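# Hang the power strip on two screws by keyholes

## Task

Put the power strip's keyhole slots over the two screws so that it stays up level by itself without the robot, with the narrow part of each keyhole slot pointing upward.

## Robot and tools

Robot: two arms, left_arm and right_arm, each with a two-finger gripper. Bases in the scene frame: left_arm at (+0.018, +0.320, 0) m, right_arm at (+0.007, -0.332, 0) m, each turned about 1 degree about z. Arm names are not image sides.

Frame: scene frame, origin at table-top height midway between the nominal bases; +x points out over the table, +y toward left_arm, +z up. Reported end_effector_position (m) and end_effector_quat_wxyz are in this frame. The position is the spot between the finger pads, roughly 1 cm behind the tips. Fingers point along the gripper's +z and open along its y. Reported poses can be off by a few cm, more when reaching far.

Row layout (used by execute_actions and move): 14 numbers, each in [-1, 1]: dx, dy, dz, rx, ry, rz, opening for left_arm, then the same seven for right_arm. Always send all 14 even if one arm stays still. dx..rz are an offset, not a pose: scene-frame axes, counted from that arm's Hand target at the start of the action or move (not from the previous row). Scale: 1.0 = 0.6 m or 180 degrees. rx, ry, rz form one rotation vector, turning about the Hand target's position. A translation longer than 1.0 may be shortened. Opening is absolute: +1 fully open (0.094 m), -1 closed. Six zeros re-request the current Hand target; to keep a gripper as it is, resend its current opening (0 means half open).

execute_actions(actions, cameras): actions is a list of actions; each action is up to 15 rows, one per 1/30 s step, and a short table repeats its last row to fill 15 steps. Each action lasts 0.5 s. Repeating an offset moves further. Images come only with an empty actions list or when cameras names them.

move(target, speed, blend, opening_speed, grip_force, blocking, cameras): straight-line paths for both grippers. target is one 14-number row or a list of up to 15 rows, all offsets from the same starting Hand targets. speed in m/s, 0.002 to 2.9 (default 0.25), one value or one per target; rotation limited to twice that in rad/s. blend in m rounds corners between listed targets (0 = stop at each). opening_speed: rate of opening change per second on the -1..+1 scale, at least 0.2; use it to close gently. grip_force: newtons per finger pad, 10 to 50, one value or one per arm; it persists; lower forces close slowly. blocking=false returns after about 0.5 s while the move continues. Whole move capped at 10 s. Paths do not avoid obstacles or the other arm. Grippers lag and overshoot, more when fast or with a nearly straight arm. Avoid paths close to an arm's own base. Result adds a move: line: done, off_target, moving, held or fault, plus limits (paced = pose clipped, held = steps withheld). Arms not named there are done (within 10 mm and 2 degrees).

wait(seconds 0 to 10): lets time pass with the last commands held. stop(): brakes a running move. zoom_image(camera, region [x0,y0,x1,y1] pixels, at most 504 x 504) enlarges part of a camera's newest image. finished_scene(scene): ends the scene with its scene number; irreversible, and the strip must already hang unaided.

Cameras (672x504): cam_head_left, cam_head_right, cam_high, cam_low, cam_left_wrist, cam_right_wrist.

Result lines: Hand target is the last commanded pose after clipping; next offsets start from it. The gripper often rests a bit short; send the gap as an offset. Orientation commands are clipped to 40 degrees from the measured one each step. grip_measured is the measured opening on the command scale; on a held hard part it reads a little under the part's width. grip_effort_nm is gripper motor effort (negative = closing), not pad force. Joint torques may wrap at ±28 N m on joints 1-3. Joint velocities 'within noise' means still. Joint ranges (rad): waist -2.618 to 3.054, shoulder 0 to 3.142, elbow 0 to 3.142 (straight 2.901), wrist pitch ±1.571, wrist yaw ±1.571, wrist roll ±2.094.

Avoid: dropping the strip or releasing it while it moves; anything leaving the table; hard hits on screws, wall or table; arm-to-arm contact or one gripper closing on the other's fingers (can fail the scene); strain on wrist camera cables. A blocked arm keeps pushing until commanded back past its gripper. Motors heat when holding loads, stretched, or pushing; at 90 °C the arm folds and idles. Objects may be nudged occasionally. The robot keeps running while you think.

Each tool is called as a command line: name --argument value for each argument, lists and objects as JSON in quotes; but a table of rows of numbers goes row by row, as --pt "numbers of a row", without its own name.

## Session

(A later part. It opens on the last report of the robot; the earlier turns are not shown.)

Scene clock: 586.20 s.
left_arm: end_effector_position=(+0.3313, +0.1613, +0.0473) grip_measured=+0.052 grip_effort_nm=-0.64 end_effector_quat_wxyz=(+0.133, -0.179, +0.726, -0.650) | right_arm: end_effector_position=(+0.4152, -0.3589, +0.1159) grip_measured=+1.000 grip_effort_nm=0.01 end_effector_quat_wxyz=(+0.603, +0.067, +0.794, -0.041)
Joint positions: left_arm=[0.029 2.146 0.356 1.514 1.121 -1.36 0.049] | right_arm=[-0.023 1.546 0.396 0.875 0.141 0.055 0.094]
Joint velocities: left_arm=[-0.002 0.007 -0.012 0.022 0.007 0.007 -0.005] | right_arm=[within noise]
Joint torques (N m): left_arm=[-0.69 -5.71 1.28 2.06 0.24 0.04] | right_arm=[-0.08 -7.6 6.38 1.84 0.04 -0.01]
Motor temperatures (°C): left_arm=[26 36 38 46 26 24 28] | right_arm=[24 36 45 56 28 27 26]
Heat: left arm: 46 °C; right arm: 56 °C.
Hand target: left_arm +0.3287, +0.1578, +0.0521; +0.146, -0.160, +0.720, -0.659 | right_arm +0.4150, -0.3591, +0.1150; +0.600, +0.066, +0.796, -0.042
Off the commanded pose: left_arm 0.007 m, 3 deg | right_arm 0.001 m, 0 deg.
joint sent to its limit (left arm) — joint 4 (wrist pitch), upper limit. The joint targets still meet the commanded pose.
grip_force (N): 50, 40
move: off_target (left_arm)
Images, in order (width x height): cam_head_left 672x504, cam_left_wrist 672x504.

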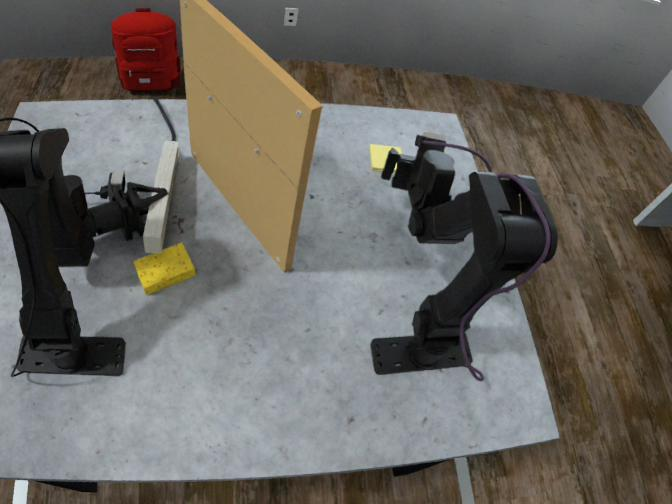

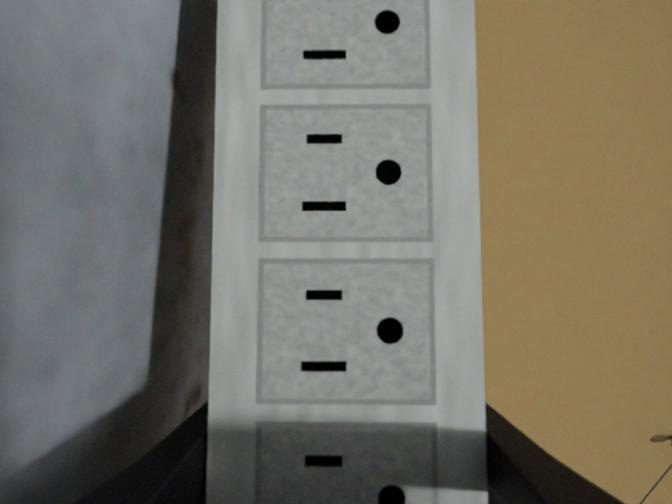

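move --pt "0 0 0.08 0 0 0 0 0 0 0 0 0 0 1" --pt "-0.02 0.1 0.32 0 0 0 0 0 0 0 0 0 0 1" --speed 0.15 --blend 0.03 --cameras '["all"]'

Scene clock: 592.87 s.
left_arm: end_effector_position=(+0.3163, +0.2168, +0.2116) grip_measured=+0.042 grip_effort_nm=-1.02 end_effector_quat_wxyz=(+0.102, -0.225, +0.716, -0.653) | right_arm: end_effector_position=(+0.4152, -0.3589, +0.1159) grip_measured=+1.000 grip_effort_nm=0.01 end_effector_quat_wxyz=(+0.603, +0.067, +0.794, -0.041)
Joint positions: left_arm=[0.271 1.239 0.607 0.074 1.328 -1.176 0.049] | right_arm=[-0.023 1.546 0.396 0.875 0.141 0.055 0.094]
Joint torques (N m): left_arm=[0.9 -5.7 12.21 1.75 0.95 0.47] | right_arm=[-0.06 -7.64 6.39 1.83 0.02 -0.01]
Motor temperatures (°C): left_arm=[26 36 39 46 26 24 28] | right_arm=[24 36 45 56 28 27 26]
Heat: left arm: 46 °C; right arm: 56 °C.
Hand target: left_arm +0.3167, +0.2178, +0.2441; +0.146, -0.160, +0.720, -0.659 | right_arm +0.4150, -0.3591, +0.1150; +0.600, +0.066, +0.796, -0.042
Off the commanded pose: left_arm 0.033 m, 9 deg | right_arm 0.001 m, 0 deg.
grip_force (N): 50, 40
move: off_target (left_arm); blend cut to 0.024 m at target 1

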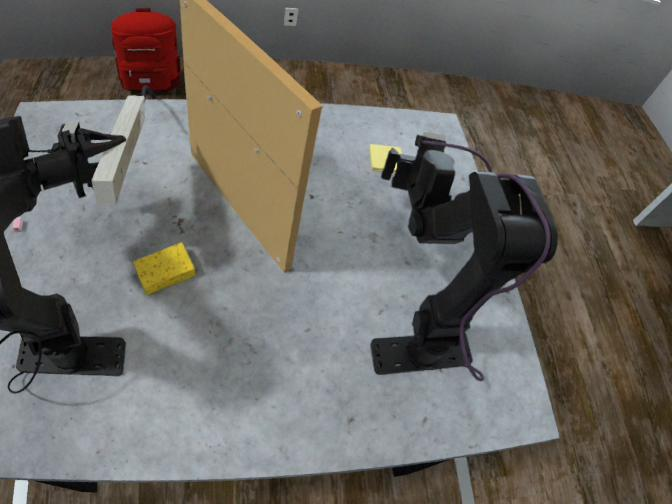

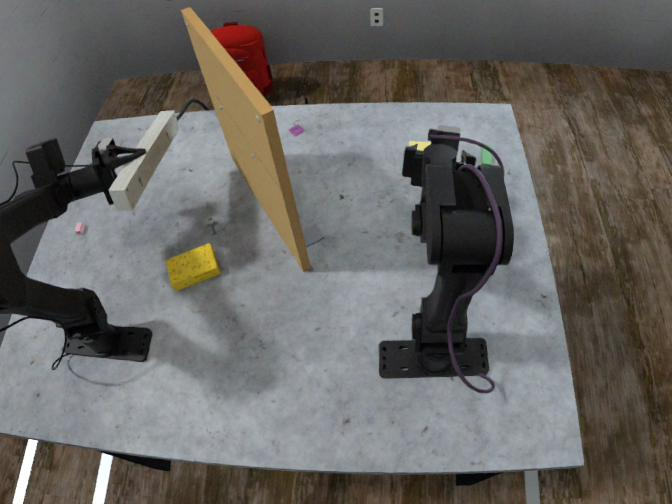

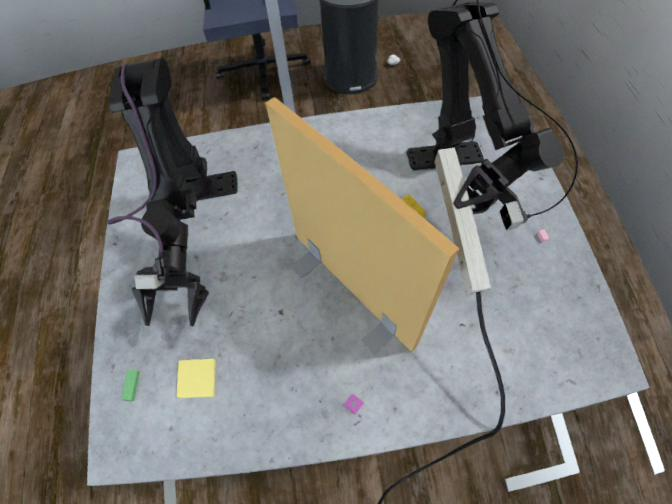

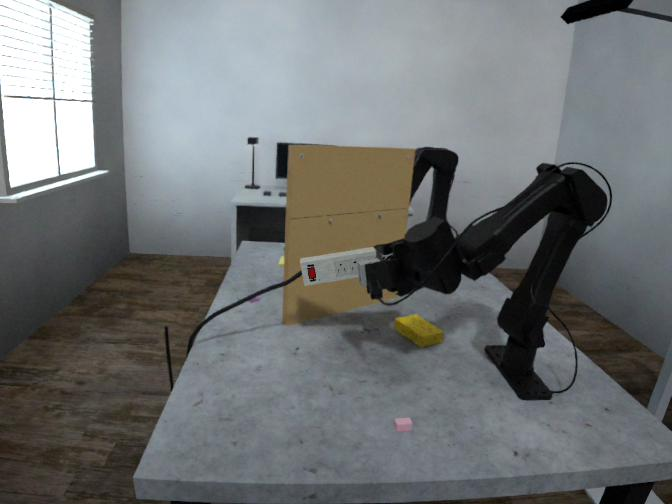

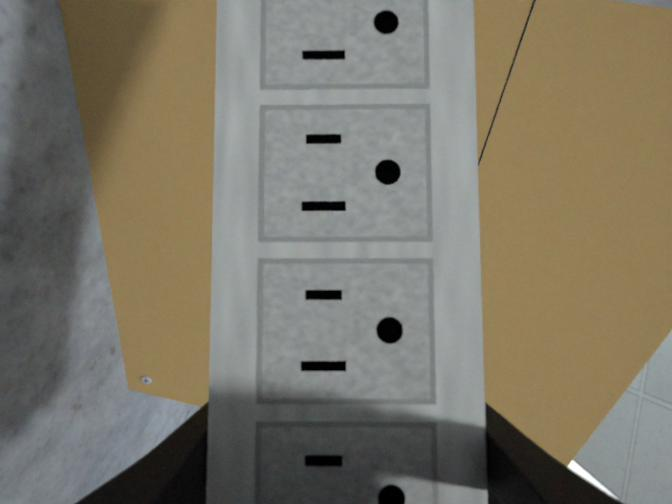

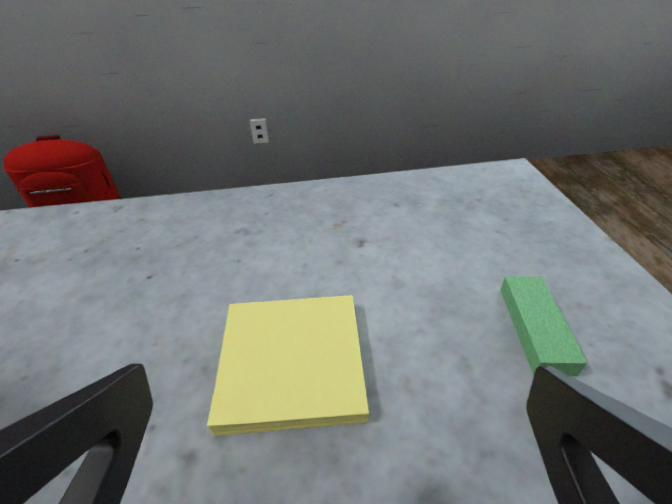

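move --target '[-0.02,0.02,0.08,0.14,-0.3,-0.03,0,0,0,0,0,0,0,1]' --cameras '["cam_low"]'

Scene clock: 638.63 s.
left_arm: end_effector_position=(+0.3046, +0.2311, +0.2547) grip_measured=+0.042 grip_effort_nm=-1.02 end_effector_quat_wxyz=(+0.405, +0.138, +0.746, -0.511) | right_arm: end_effector_position=(+0.4152, -0.3589, +0.1159) grip_measured=+1.000 grip_effort_nm=0.01 end_effector_quat_wxyz=(+0.603, +0.067, +0.794, -0.041)
Joint positions: left_arm=[0.341 1.15 0.789 -0.378 1.347 0.009 0.049] | right_arm=[-0.023 1.546 0.396 0.875 0.141 0.055 0.094]
Joint torques (N m): left_arm=[0.75 -3.4 13.24 1.89 1.43 0.84] | right_arm=[-0.05 -7.58 6.39 1.83 0.03 -0.01]
Motor temperatures (°C): left_arm=[26 35 51 44 27 24 30] | right_arm=[24 36 45 56 28 27 26]
Heat: left arm: 51 °C; right arm: 56 °C.
Hand target: left_arm +0.3047, +0.2298, +0.2921; +0.455, +0.221, +0.704, -0.498 | right_arm +0.4150, -0.3591, +0.1150; +0.600, +0.066, +0.796, -0.042
Off the commanded pose: left_arm 0.037 m, 12 deg | right_arm 0.001 m, 0 deg.
grip_force (N): 50, 40
move: off_target (left_arm)
Images, in order (width x height): cam_low 672x504.

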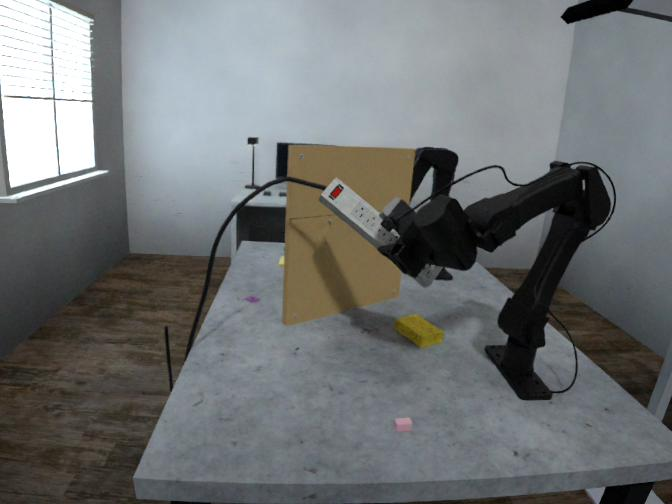

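move --pt "-0.01 0 0 0.059 -0.332 -0.06 0 0 0 0 0 0 0 1" --pt "-0.025 -0.1 0 0.117 -0.663 -0.12 0 0 0 0 0 0 0 1" --blend 0.03 --cameras '["all"]'

Scene clock: 654.80 s.
left_arm: end_effector_position=(+0.2980, +0.1732, +0.2872) grip_measured=+0.042 grip_effort_nm=-1.02 end_effector_quat_wxyz=(+0.706, +0.704, +0.066, +0.043) | right_arm: end_effector_position=(+0.4152, -0.3589, +0.1159) grip_measured=+1.000 grip_effort_nm=0.01 end_effector_quat_wxyz=(+0.603, +0.067, +0.794, -0.041)
Joint positions: left_arm=[0.14 1.293 0.698 0.624 1.537 1.508 0.049] | right_arm=[-0.023 1.546 0.396 0.875 0.141 0.055 0.094]
Joint torques (N m): left_arm=[-0.72 -4.1 8.29 1.35 0.45 -0.03] | right_arm=[-0.02 -7.61 6.38 1.84 0.03 -0.01]
Motor temperatures (°C): left_arm=[26 35 49 44 28 24 30] | right_arm=[24 36 45 56 28 27 25]
Heat: left arm: 49 °C; right arm: 56 °C.
Hand target: left_arm +0.2897, +0.1698, +0.2921; +0.707, +0.707, -0.011, -0.014 | right_arm +0.4150, -0.3591, +0.1150; +0.600, +0.066, +0.796, -0.042
Off the commanded pose: left_arm 0.010 m, 11 deg | right_arm 0.001 m, 0 deg.
joint sent to its limit (left arm) — joint 5 (wrist yaw), upper limit. The joint targets are off in orientation, not in position.
grip_force (N): 50, 40
move: off_target (left_arm)

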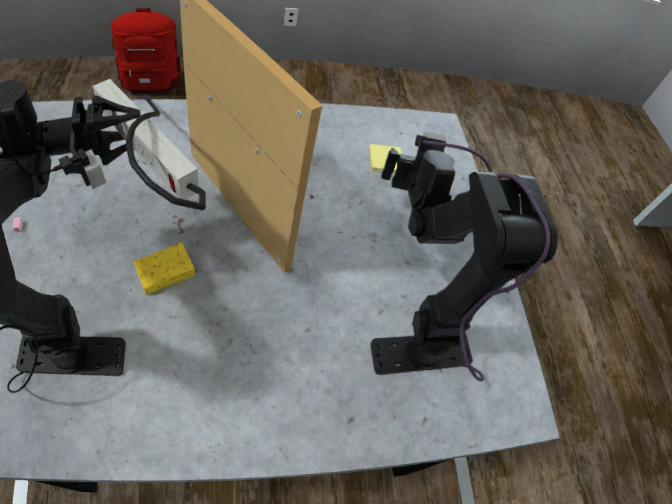

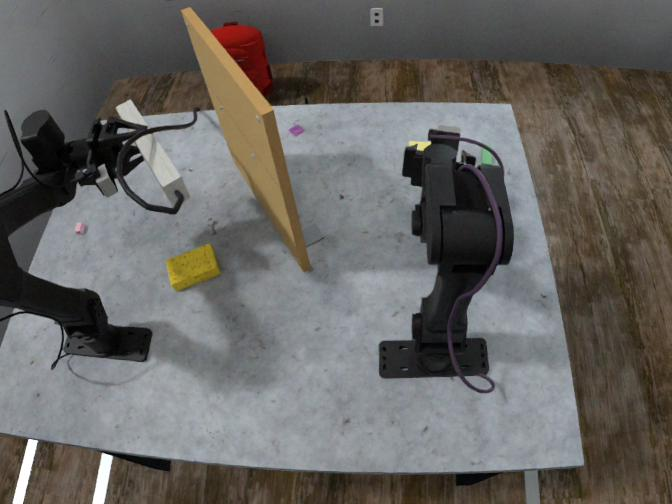

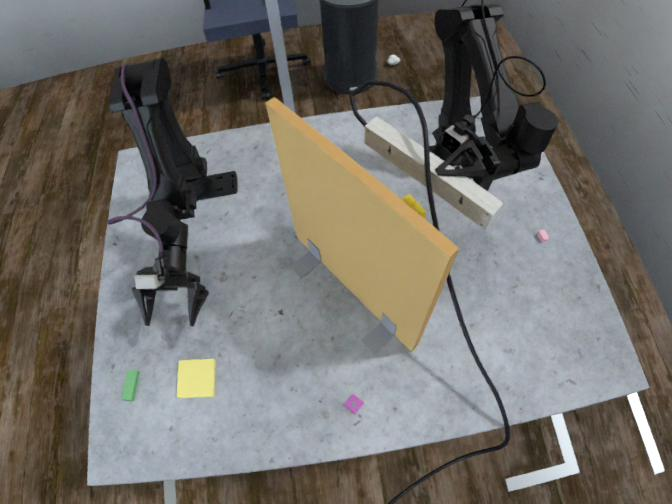

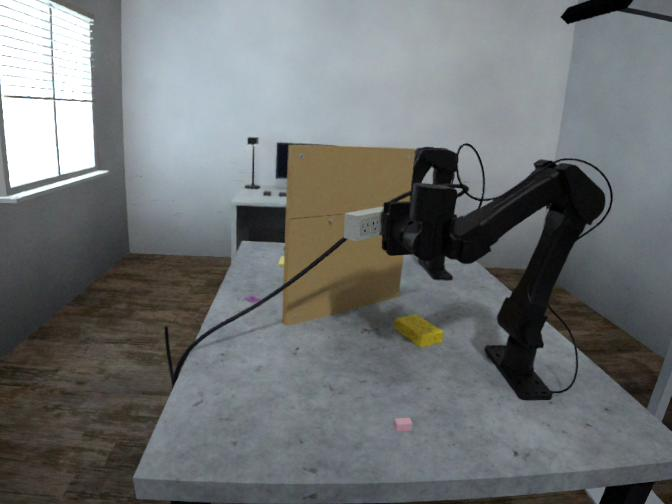

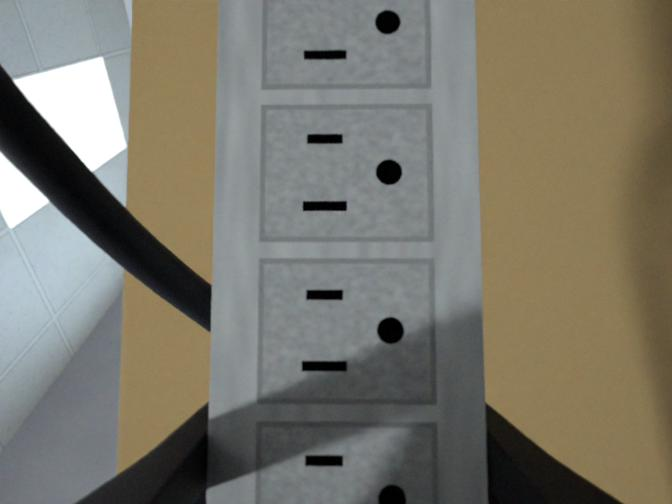

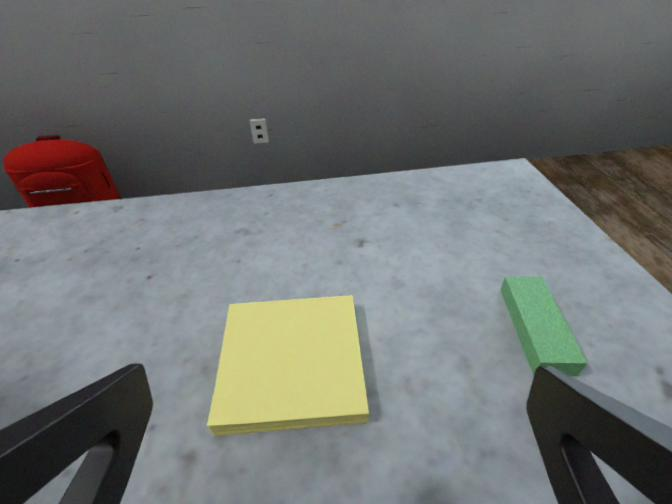

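zoom_image --camera "cam_high" --region '[350, 90, 510, 230]'

zoom_image --camera "cam_head_left" --region '[60, 60, 330, 290]'

zoom_image --camera "cam_head_right" --region '[90, 60, 330, 280]'

Scaled by 3.150 from the camera's 672x504 image, which has a finer 960x720 frame.

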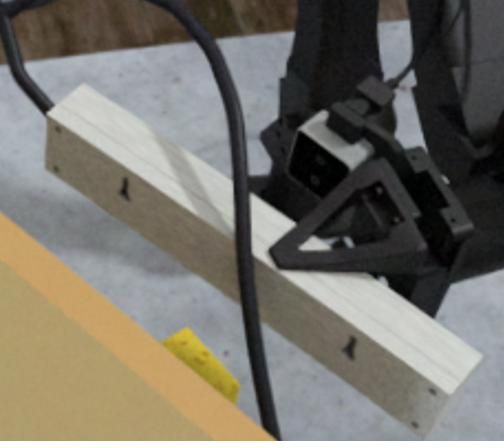

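Scaled by 1.867 from the camera's 672x504 image, which has a finer 960x720 frame.

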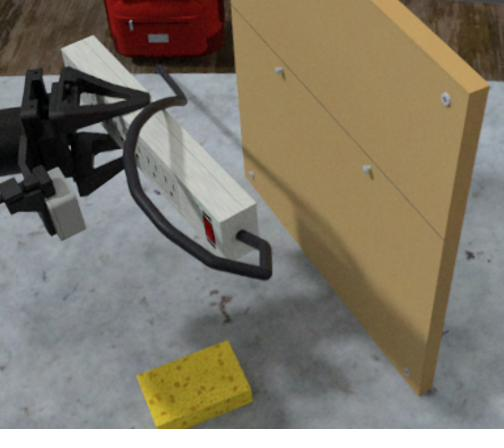

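Scaled by 2.100 from the camera's 672x504 image, which has a finer 960x720 frame.

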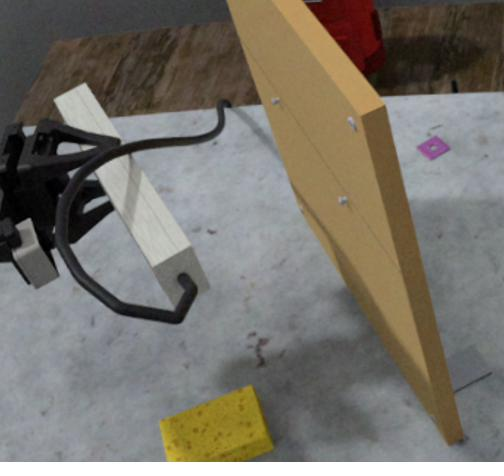

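move --target '[0.062,-0.165,-0.015,0,0,-0.014,0,0,0,0,0,0,0,1]' --speed 0.12 --cameras '["all"]'

zoom_image --camera "cam_high" --region '[330, 120, 510, 300]'

zoom_image --camera "cam_head_left" --region '[80, 60, 330, 290]'

Scene clock: 697.13 s.
left_arm: end_effector_position=(+0.3287, +0.0743, +0.2658) grip_measured=+0.042 grip_effort_nm=-1.02 end_effector_quat_wxyz=(+0.702, +0.711, +0.003, -0.036) | right_arm: end_effector_position=(+0.4152, -0.3589, +0.1159) grip_measured=+1.000 grip_effort_nm=0.01 end_effector_quat_wxyz=(+0.603, +0.067, +0.794, -0.041)
Joint positions: left_arm=[-0.185 1.604 0.913 0.624 1.412 1.581 0.049] | right_arm=[-0.023 1.546 0.396 0.875 0.141 0.055 0.094]
Joint torques (N m): left_arm=[-0.58 -6.38 11.33 1.44 0.39 -0.09] | right_arm=[-0.06 -7.62 6.39 1.83 0.03 -0.02]
Motor temperatures (°C): left_arm=[26 34 45 43 27 24 30] | right_arm=[24 36 45 57 28 27 25]
Heat: left arm: 45 °C; right arm: 57 °C.
Hand target: left_arm +0.3269, +0.0707, +0.2832; +0.707, +0.707, -0.027, -0.029 | right_arm +0.4150, -0.3591, +0.1150; +0.600, +0.066, +0.796, -0.042
Off the commanded pose: left_arm 0.018 m, 4 deg | right_arm 0.001 m, 0 deg.
grip_force (N): 50, 40
move: off_target (left_arm)

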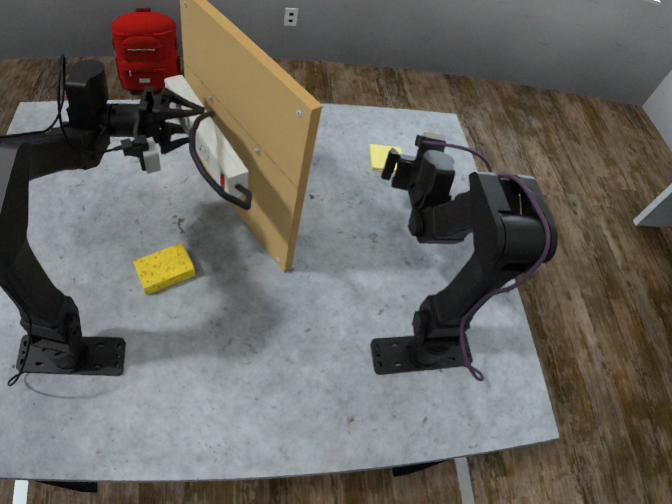

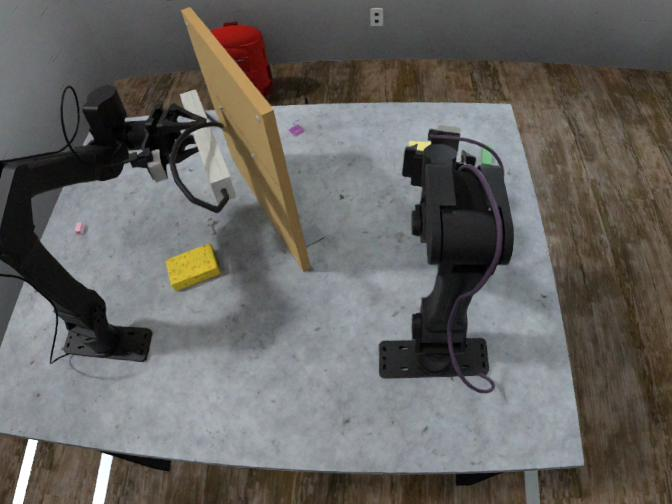

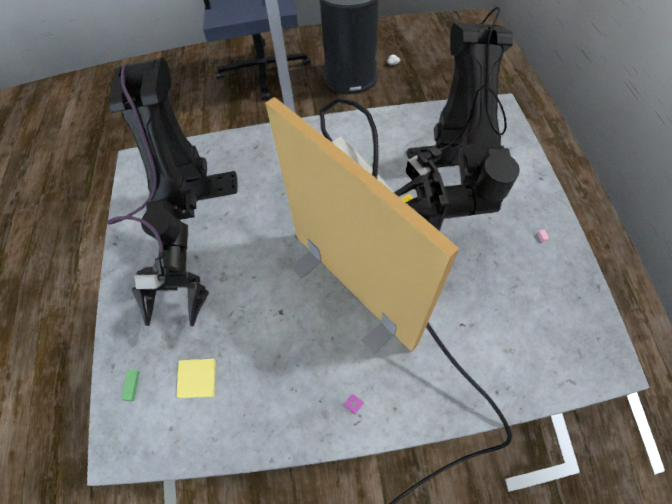

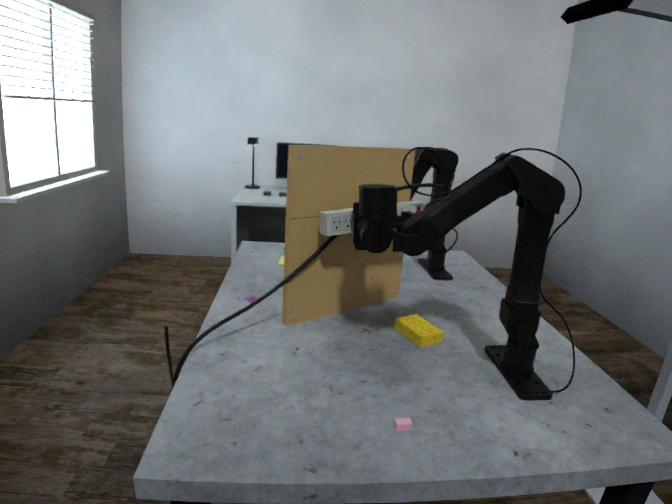

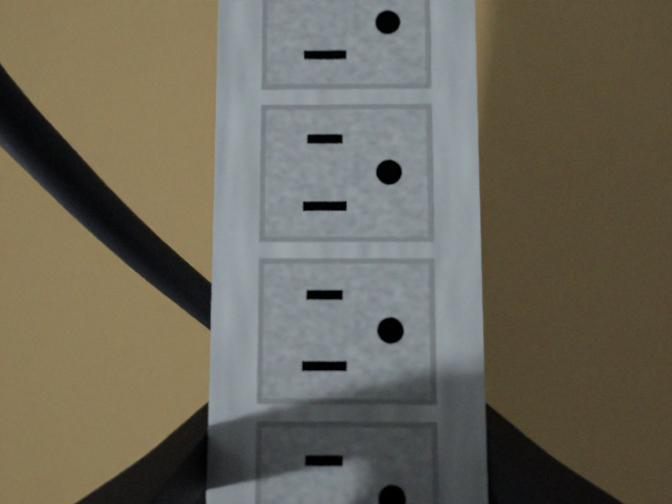

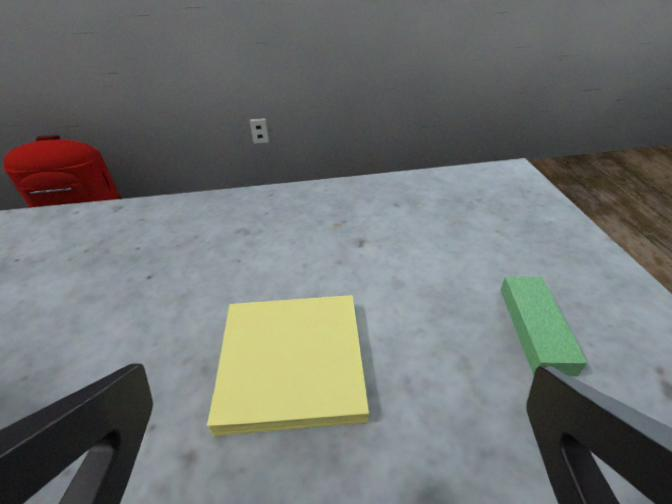

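Scaled by 2.800 from the camera's 672x504 image, which has a finer 960x720 frame.

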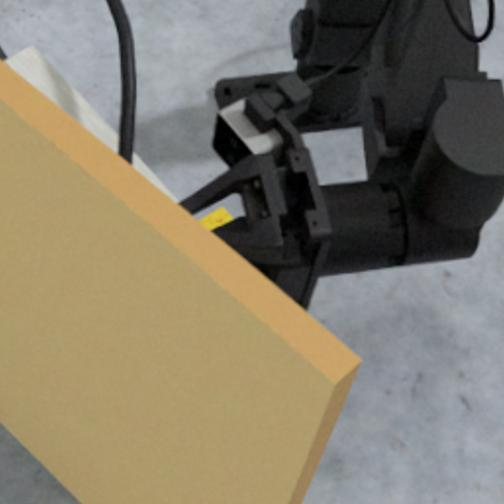

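Scaled by 2.016 from the camera's 672x504 image, which has a finer 960x720 frame.

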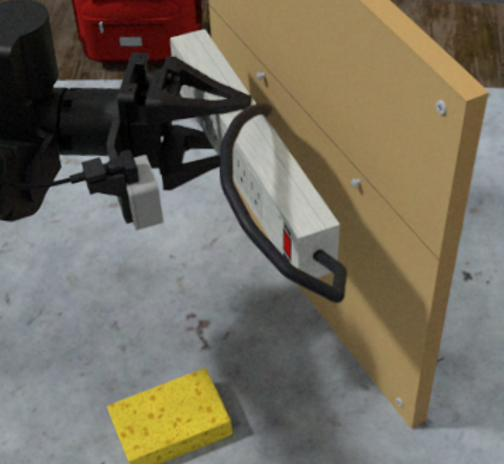

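move --pt "-0.06 0.12 0.03 0 0 0 0 0 0 0 0 0 0 1" --pt "-0.06 0.12 0.08 -0.011 -0.155 0 0 0 0 0 0 0 0 1" --blend 0.02 --cameras '["cam_head_left","cam_high","cam_low"]'

zoom_image --camera "cam_head_left" --region '[60, 50, 310, 290]'

Scene clock: 710.77 s.
left_arm: end_effector_position=(+0.2997, +0.1410, +0.3093) grip_measured=+0.042 grip_effort_nm=-1.02 end_effector_quat_wxyz=(+0.691, +0.693, -0.137, +0.156) | right_arm: end_effector_position=(+0.4152, -0.3589, +0.1159) grip_measured=+1.000 grip_effort_nm=0.01 end_effector_quat_wxyz=(+0.603, +0.067, +0.794, -0.041)
Joint positions: left_arm=[0.021 1.368 0.821 0.659 1.546 1.877 0.049] | right_arm=[-0.023 1.546 0.396 0.875 0.141 0.055 0.094]
Joint torques (N m): left_arm=[0.65 -7.17 10.86 1.25 0.22 -0.11] | right_arm=[-0.02 -7.61 6.38 1.83 0.04 -0.02]
Motor temperatures (°C): left_arm=[26 34 46 43 27 24 30] | right_arm=[24 36 45 57 28 27 25]
Heat: left arm: 46 °C; right arm: 57 °C.
Hand target: left_arm +0.2909, +0.1428, +0.3310; +0.691, +0.681, -0.196, +0.142 | right_arm +0.4150, -0.3591, +0.1150; +0.600, +0.066, +0.796, -0.042
Off the commanded pose: left_arm 0.024 m, 7 deg | right_arm 0.001 m, 0 deg.
joint sent to its limit (left arm) — joint 5 (wrist yaw), upper limit. The joint targets are off in orientation, not in position.
grip_force (N): 50, 40
move: off_target (left_arm)
Images, in order (width x height): cam_head_left 672x504, cam_high 672x504, cam_low 672x504.

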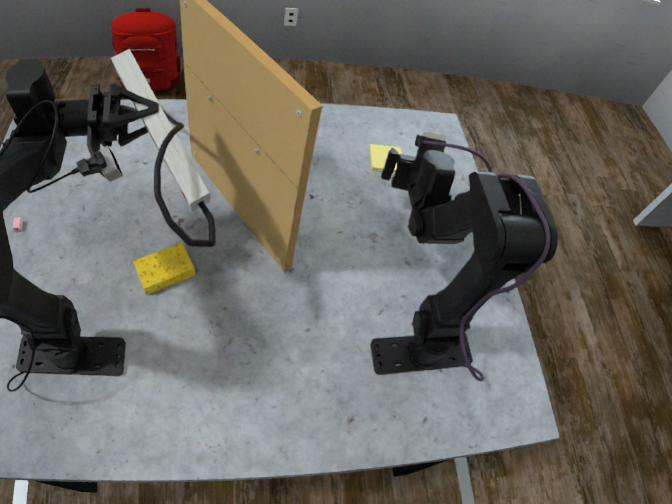

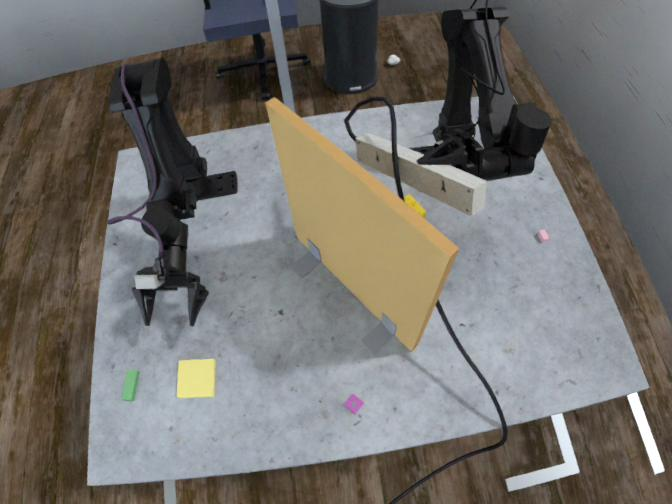

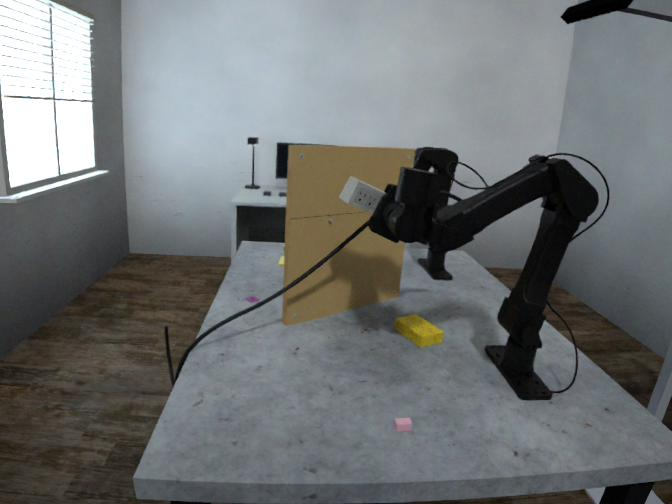

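Scaled by 2.016 from the camera's 672x504 image, which has a finer 960x720 frame.

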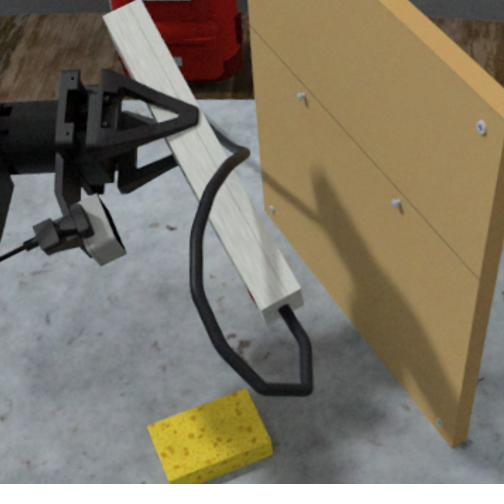

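move --pt "0 0.02 0.03 0 -0.16 0 0 0 0 0 0 0 0 1" --pt "0 0.02 0.05 0 -0.3 0 0 0 0 0 0 0 0 1" --blend 0.02 --cameras '["cam_head_left","cam_high","cam_low"]'

zoom_image --camera "cam_head_left" --region '[60, 50, 310, 290]'

Scene clock: 742.37 s.
left_arm: end_effector_position=(+0.2901, +0.1526, +0.3498) grip_measured=+0.042 grip_effort_nm=-1.02 end_effector_quat_wxyz=(+0.538, +0.558, -0.434, +0.460) | right_arm: end_effector_position=(+0.4152, -0.3589, +0.1159) grip_measured=+1.000 grip_effort_nm=0.01 end_effector_quat_wxyz=(+0.603, +0.067, +0.794, -0.041)
Joint positions: left_arm=[0.065 1.414 0.84 1.414 1.568 2.098 0.049] | right_arm=[-0.023 1.546 0.396 0.875 0.141 0.055 0.094]
Joint torques (N m): left_arm=[0.59 -3.97 10.3 0.83 -0.45 0.07] | right_arm=[-0.03 -7.64 6.39 1.83 0.03 -0.01]
Motor temperatures (°C): left_arm=[26 34 51 42 27 24 31] | right_arm=[24 36 45 57 28 27 25]
Heat: left arm: 51 °C; right arm: 57 °C.
Hand target: left_arm +0.2909, +0.1547, +0.3612; +0.527, +0.542, -0.489, +0.436 | right_arm +0.4150, -0.3591, +0.1150; +0.600, +0.066, +0.796, -0.042
Off the commanded pose: left_arm 0.012 m, 7 deg | right_arm 0.001 m, 0 deg.
joint sent to its limit (left arm) — joint 5 (wrist yaw), upper limit; joint 6 (wrist roll), upper limit. The joint targets are off in orientation, not in position.
grip_force (N): 50, 40
move: off_target (left_arm)
Images, in order (width x height): cam_head_left 672x504, cam_high 672x504, cam_low 672x504.

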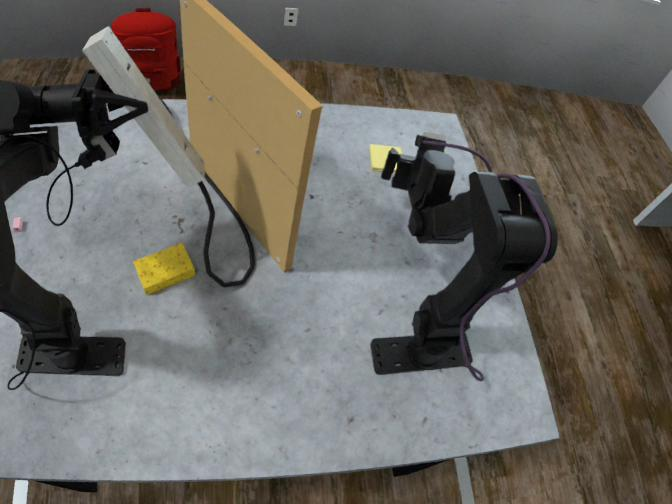

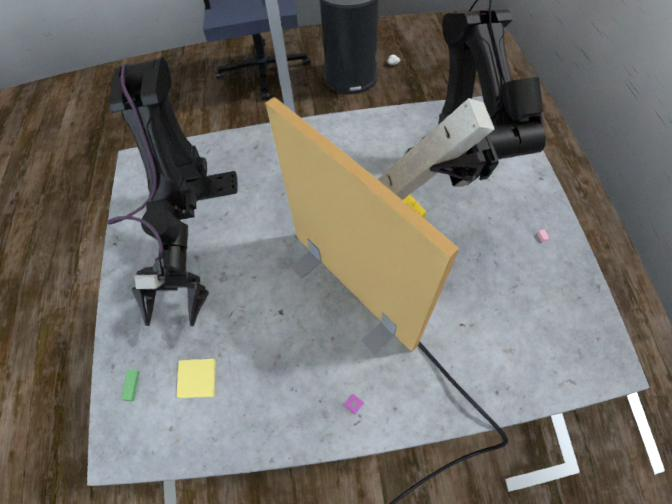

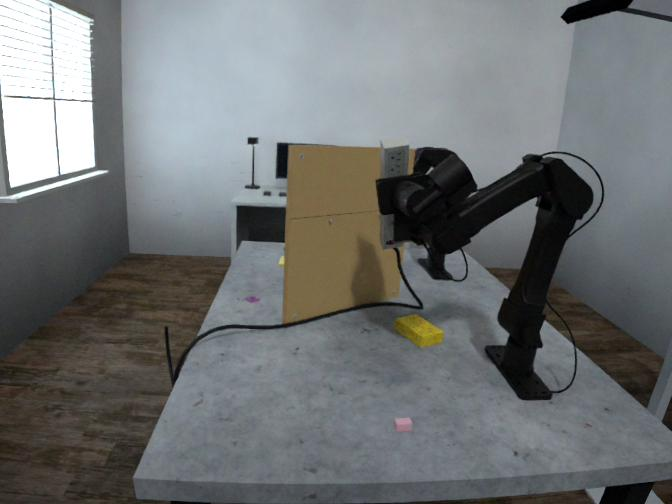

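Scaled by 2.016 from the camera's 672x504 image, which has a finer 960x720 frame.

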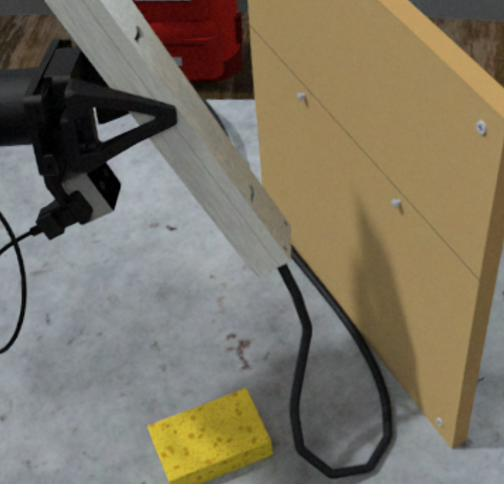

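move --target '[0.015,-0.04,-0.09,0.012,0.453,0.003,0,0,0,0,0,0,0,1]' --speed 0.2 --cameras '["cam_head_left","cam_high","cam_low"]'

zoom_image --camera "cam_head_left" --region '[60, 50, 310, 290]'

Scene clock: 752.90 s.
left_arm: end_effector_position=(+0.3039, +0.1340, +0.3102) grip_measured=+0.042 grip_effort_nm=-1.02 end_effector_quat_wxyz=(+0.707, +0.705, -0.046, +0.040) | right_arm: end_effector_position=(+0.4152, -0.3589, +0.1159) grip_measured=+1.000 grip_effort_nm=0.01 end_effector_quat_wxyz=(+0.603, +0.067, +0.794, -0.041)
Joint positions: left_arm=[-0.003 1.423 0.84 0.791 1.556 1.484 0.049] | right_arm=[-0.023 1.546 0.396 0.875 0.141 0.055 0.094]
Joint torques (N m): left_arm=[-0.75 -4.7 7.46 0.75 0.06 -0.82] | right_arm=[-0.02 -7.61 6.38 1.82 0.03 -0.01]
Motor temperatures (°C): left_arm=[26 34 48 41 27 24 31] | right_arm=[24 36 45 57 28 27 25]
Heat: left arm: 48 °C; right arm: 57 °C.
Hand target: left_arm +0.2999, +0.1307, +0.3071; +0.707, +0.706, -0.032, -0.030 | right_arm +0.4150, -0.3591, +0.1150; +0.600, +0.066, +0.796, -0.042
Off the commanded pose: left_arm 0.006 m, 8 deg | right_arm 0.001 m, 0 deg.
joint sent to its limit (left arm) — joint 5 (wrist yaw), upper limit. The joint targets are off in orientation, not in position.
grip_force (N): 50, 40
move: off_target (left_arm)
Images, in order (width x height): cam_head_left 672x504, cam_high 672x504, cam_low 672x504.

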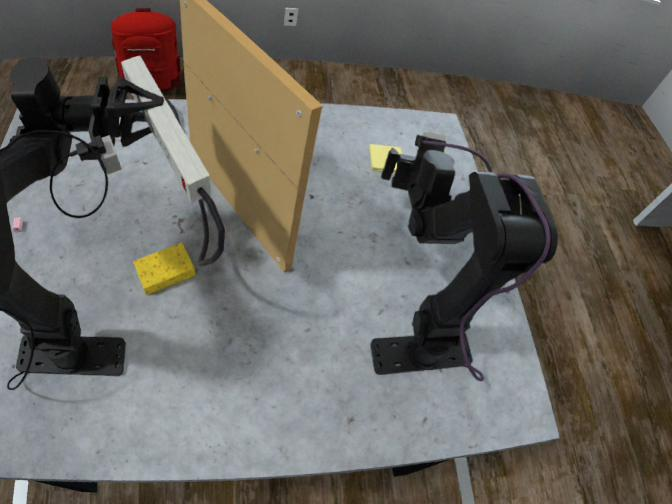

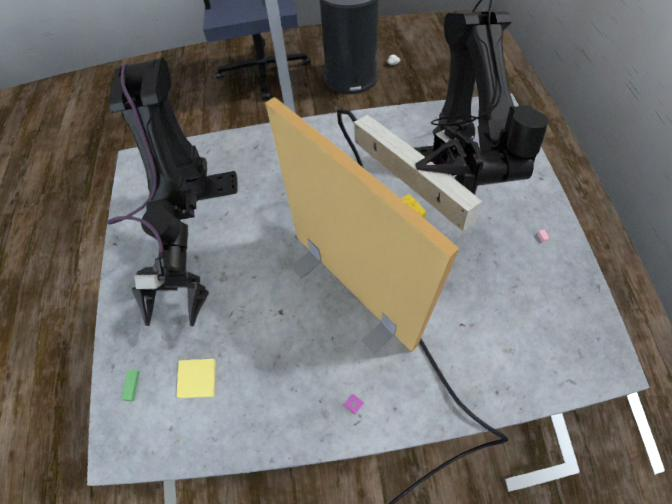

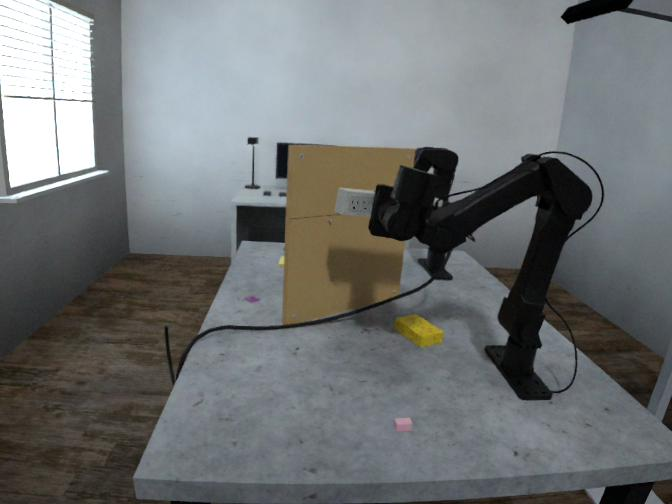

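Scaled by 2.016 from the camera's 672x504 image, which has a finer 960x720 frame.

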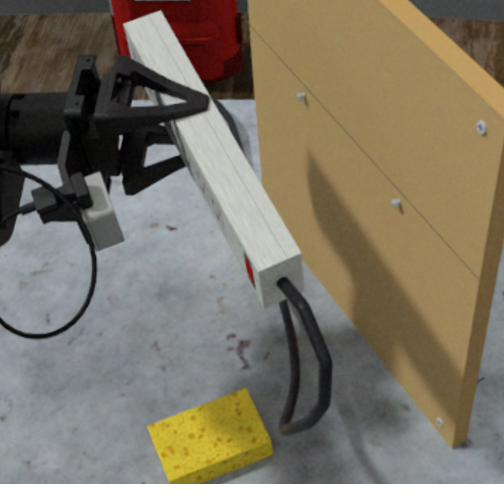

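move --target '[0.045,-0.115,-0.035,0,0,0,0,0,0,0,0,0,0,1]' --speed 0.15 --cameras '["cam_head_left","cam_head_right","cam_low","cam_high"]'

zoom_image --camera "cam_head_left" --region '[140, 50, 340, 200]'

zoom_image --camera "cam_head_right" --region '[150, 70, 310, 220]'

zoom_image --camera "cam_low" --region '[270, 140, 470, 290]'

Scene clock: 761.00 s.
left_arm: end_effector_position=(+0.3270, +0.0650, +0.2753) grip_measured=+0.042 grip_effort_nm=-1.02 end_effector_quat_wxyz=(+0.708, +0.705, -0.033, -0.016) | right_arm: end_effector_position=(+0.4152, -0.3589, +0.1159) grip_measured=+1.000 grip_effort_nm=0.01 end_effector_quat_wxyz=(+0.603, +0.067, +0.794, -0.041)
Joint positions: left_arm=[-0.212 1.619 0.929 0.717 1.408 1.567 0.049] | right_arm=[-0.023 1.546 0.396 0.875 0.141 0.055 0.094]
Joint torques (N m): left_arm=[-0.46 -6.49 10.82 1.07 0.14 -0.37] | right_arm=[-0.03 -7.58 6.38 1.83 0.03 -0.02]
Motor temperatures (°C): left_arm=[26 34 47 40 27 24 31] | right_arm=[24 36 45 57 28 27 25]
Heat: left arm: 47 °C; right arm: 57 °C.
Hand target: left_arm +0.3269, +0.0617, +0.2862; +0.707, +0.706, -0.032, -0.030 | right_arm +0.4150, -0.3591, +0.1150; +0.600, +0.066, +0.796, -0.042
Off the commanded pose: left_arm 0.011 m, 2 deg | right_arm 0.001 m, 0 deg.
grip_force (N): 50, 40
move: off_target (left_arm)
Images, in order (width x height): cam_head_left 672x504, cam_head_right 672x504, cam_high 672x504, cam_low 672x504.

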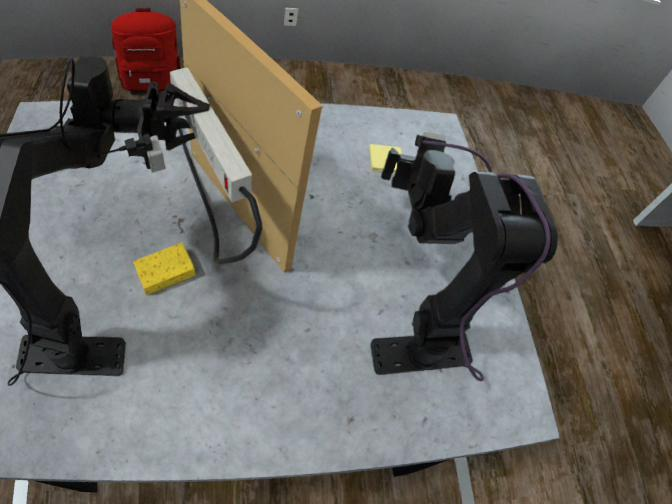

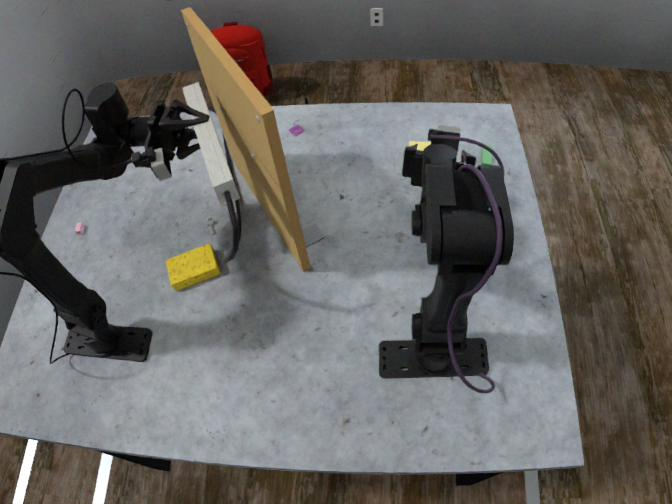

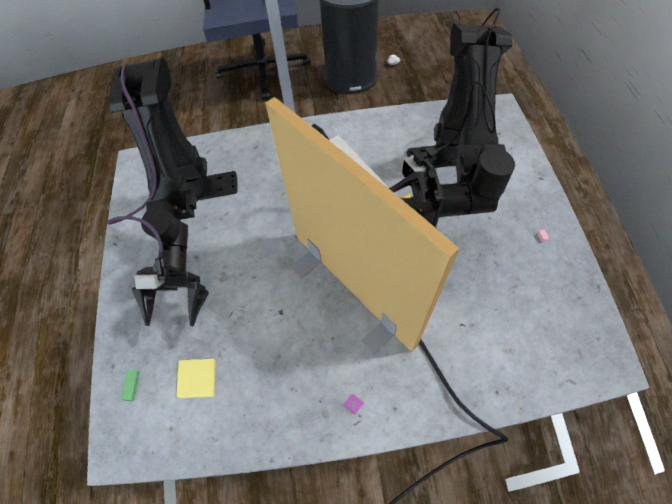

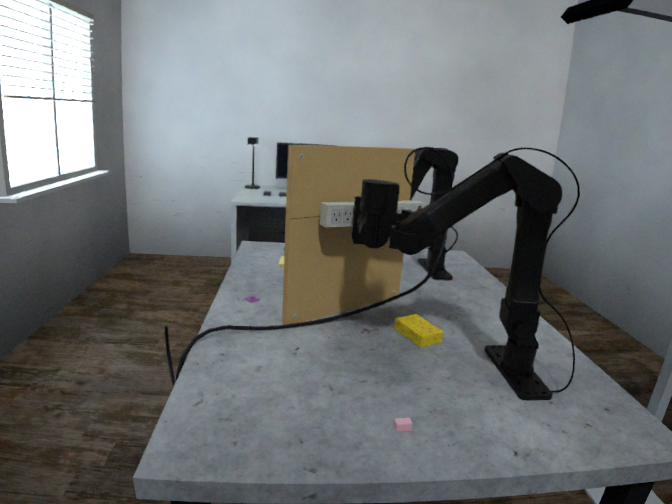

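Scaled by 2.520 from the camera's 672x504 image, which has a finer 960x720 frame.

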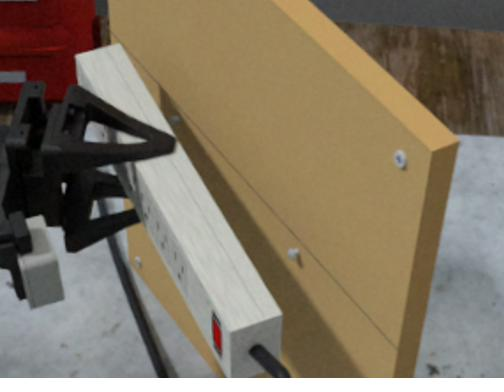

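Scaled by 3.150 from the camera's 672x504 image, which has a finer 960x720 frame.

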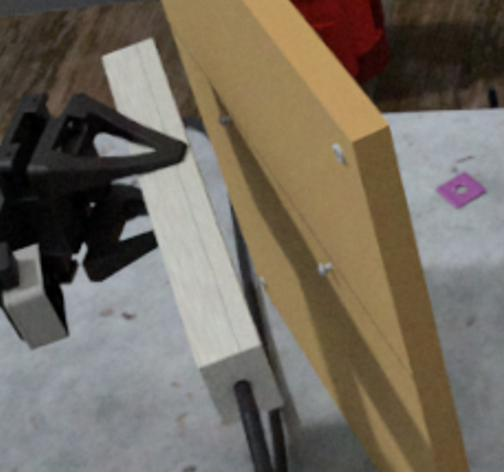

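Scaled by 2.520 from the camera's 672x504 image, which has a finer 960x720 frame.

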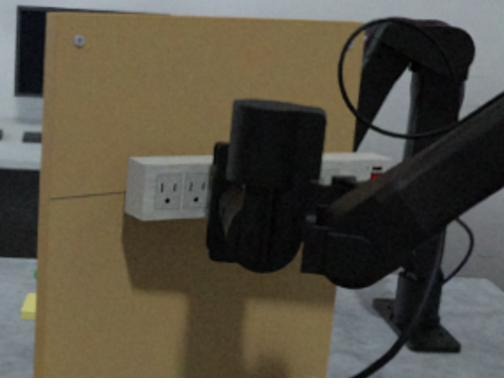

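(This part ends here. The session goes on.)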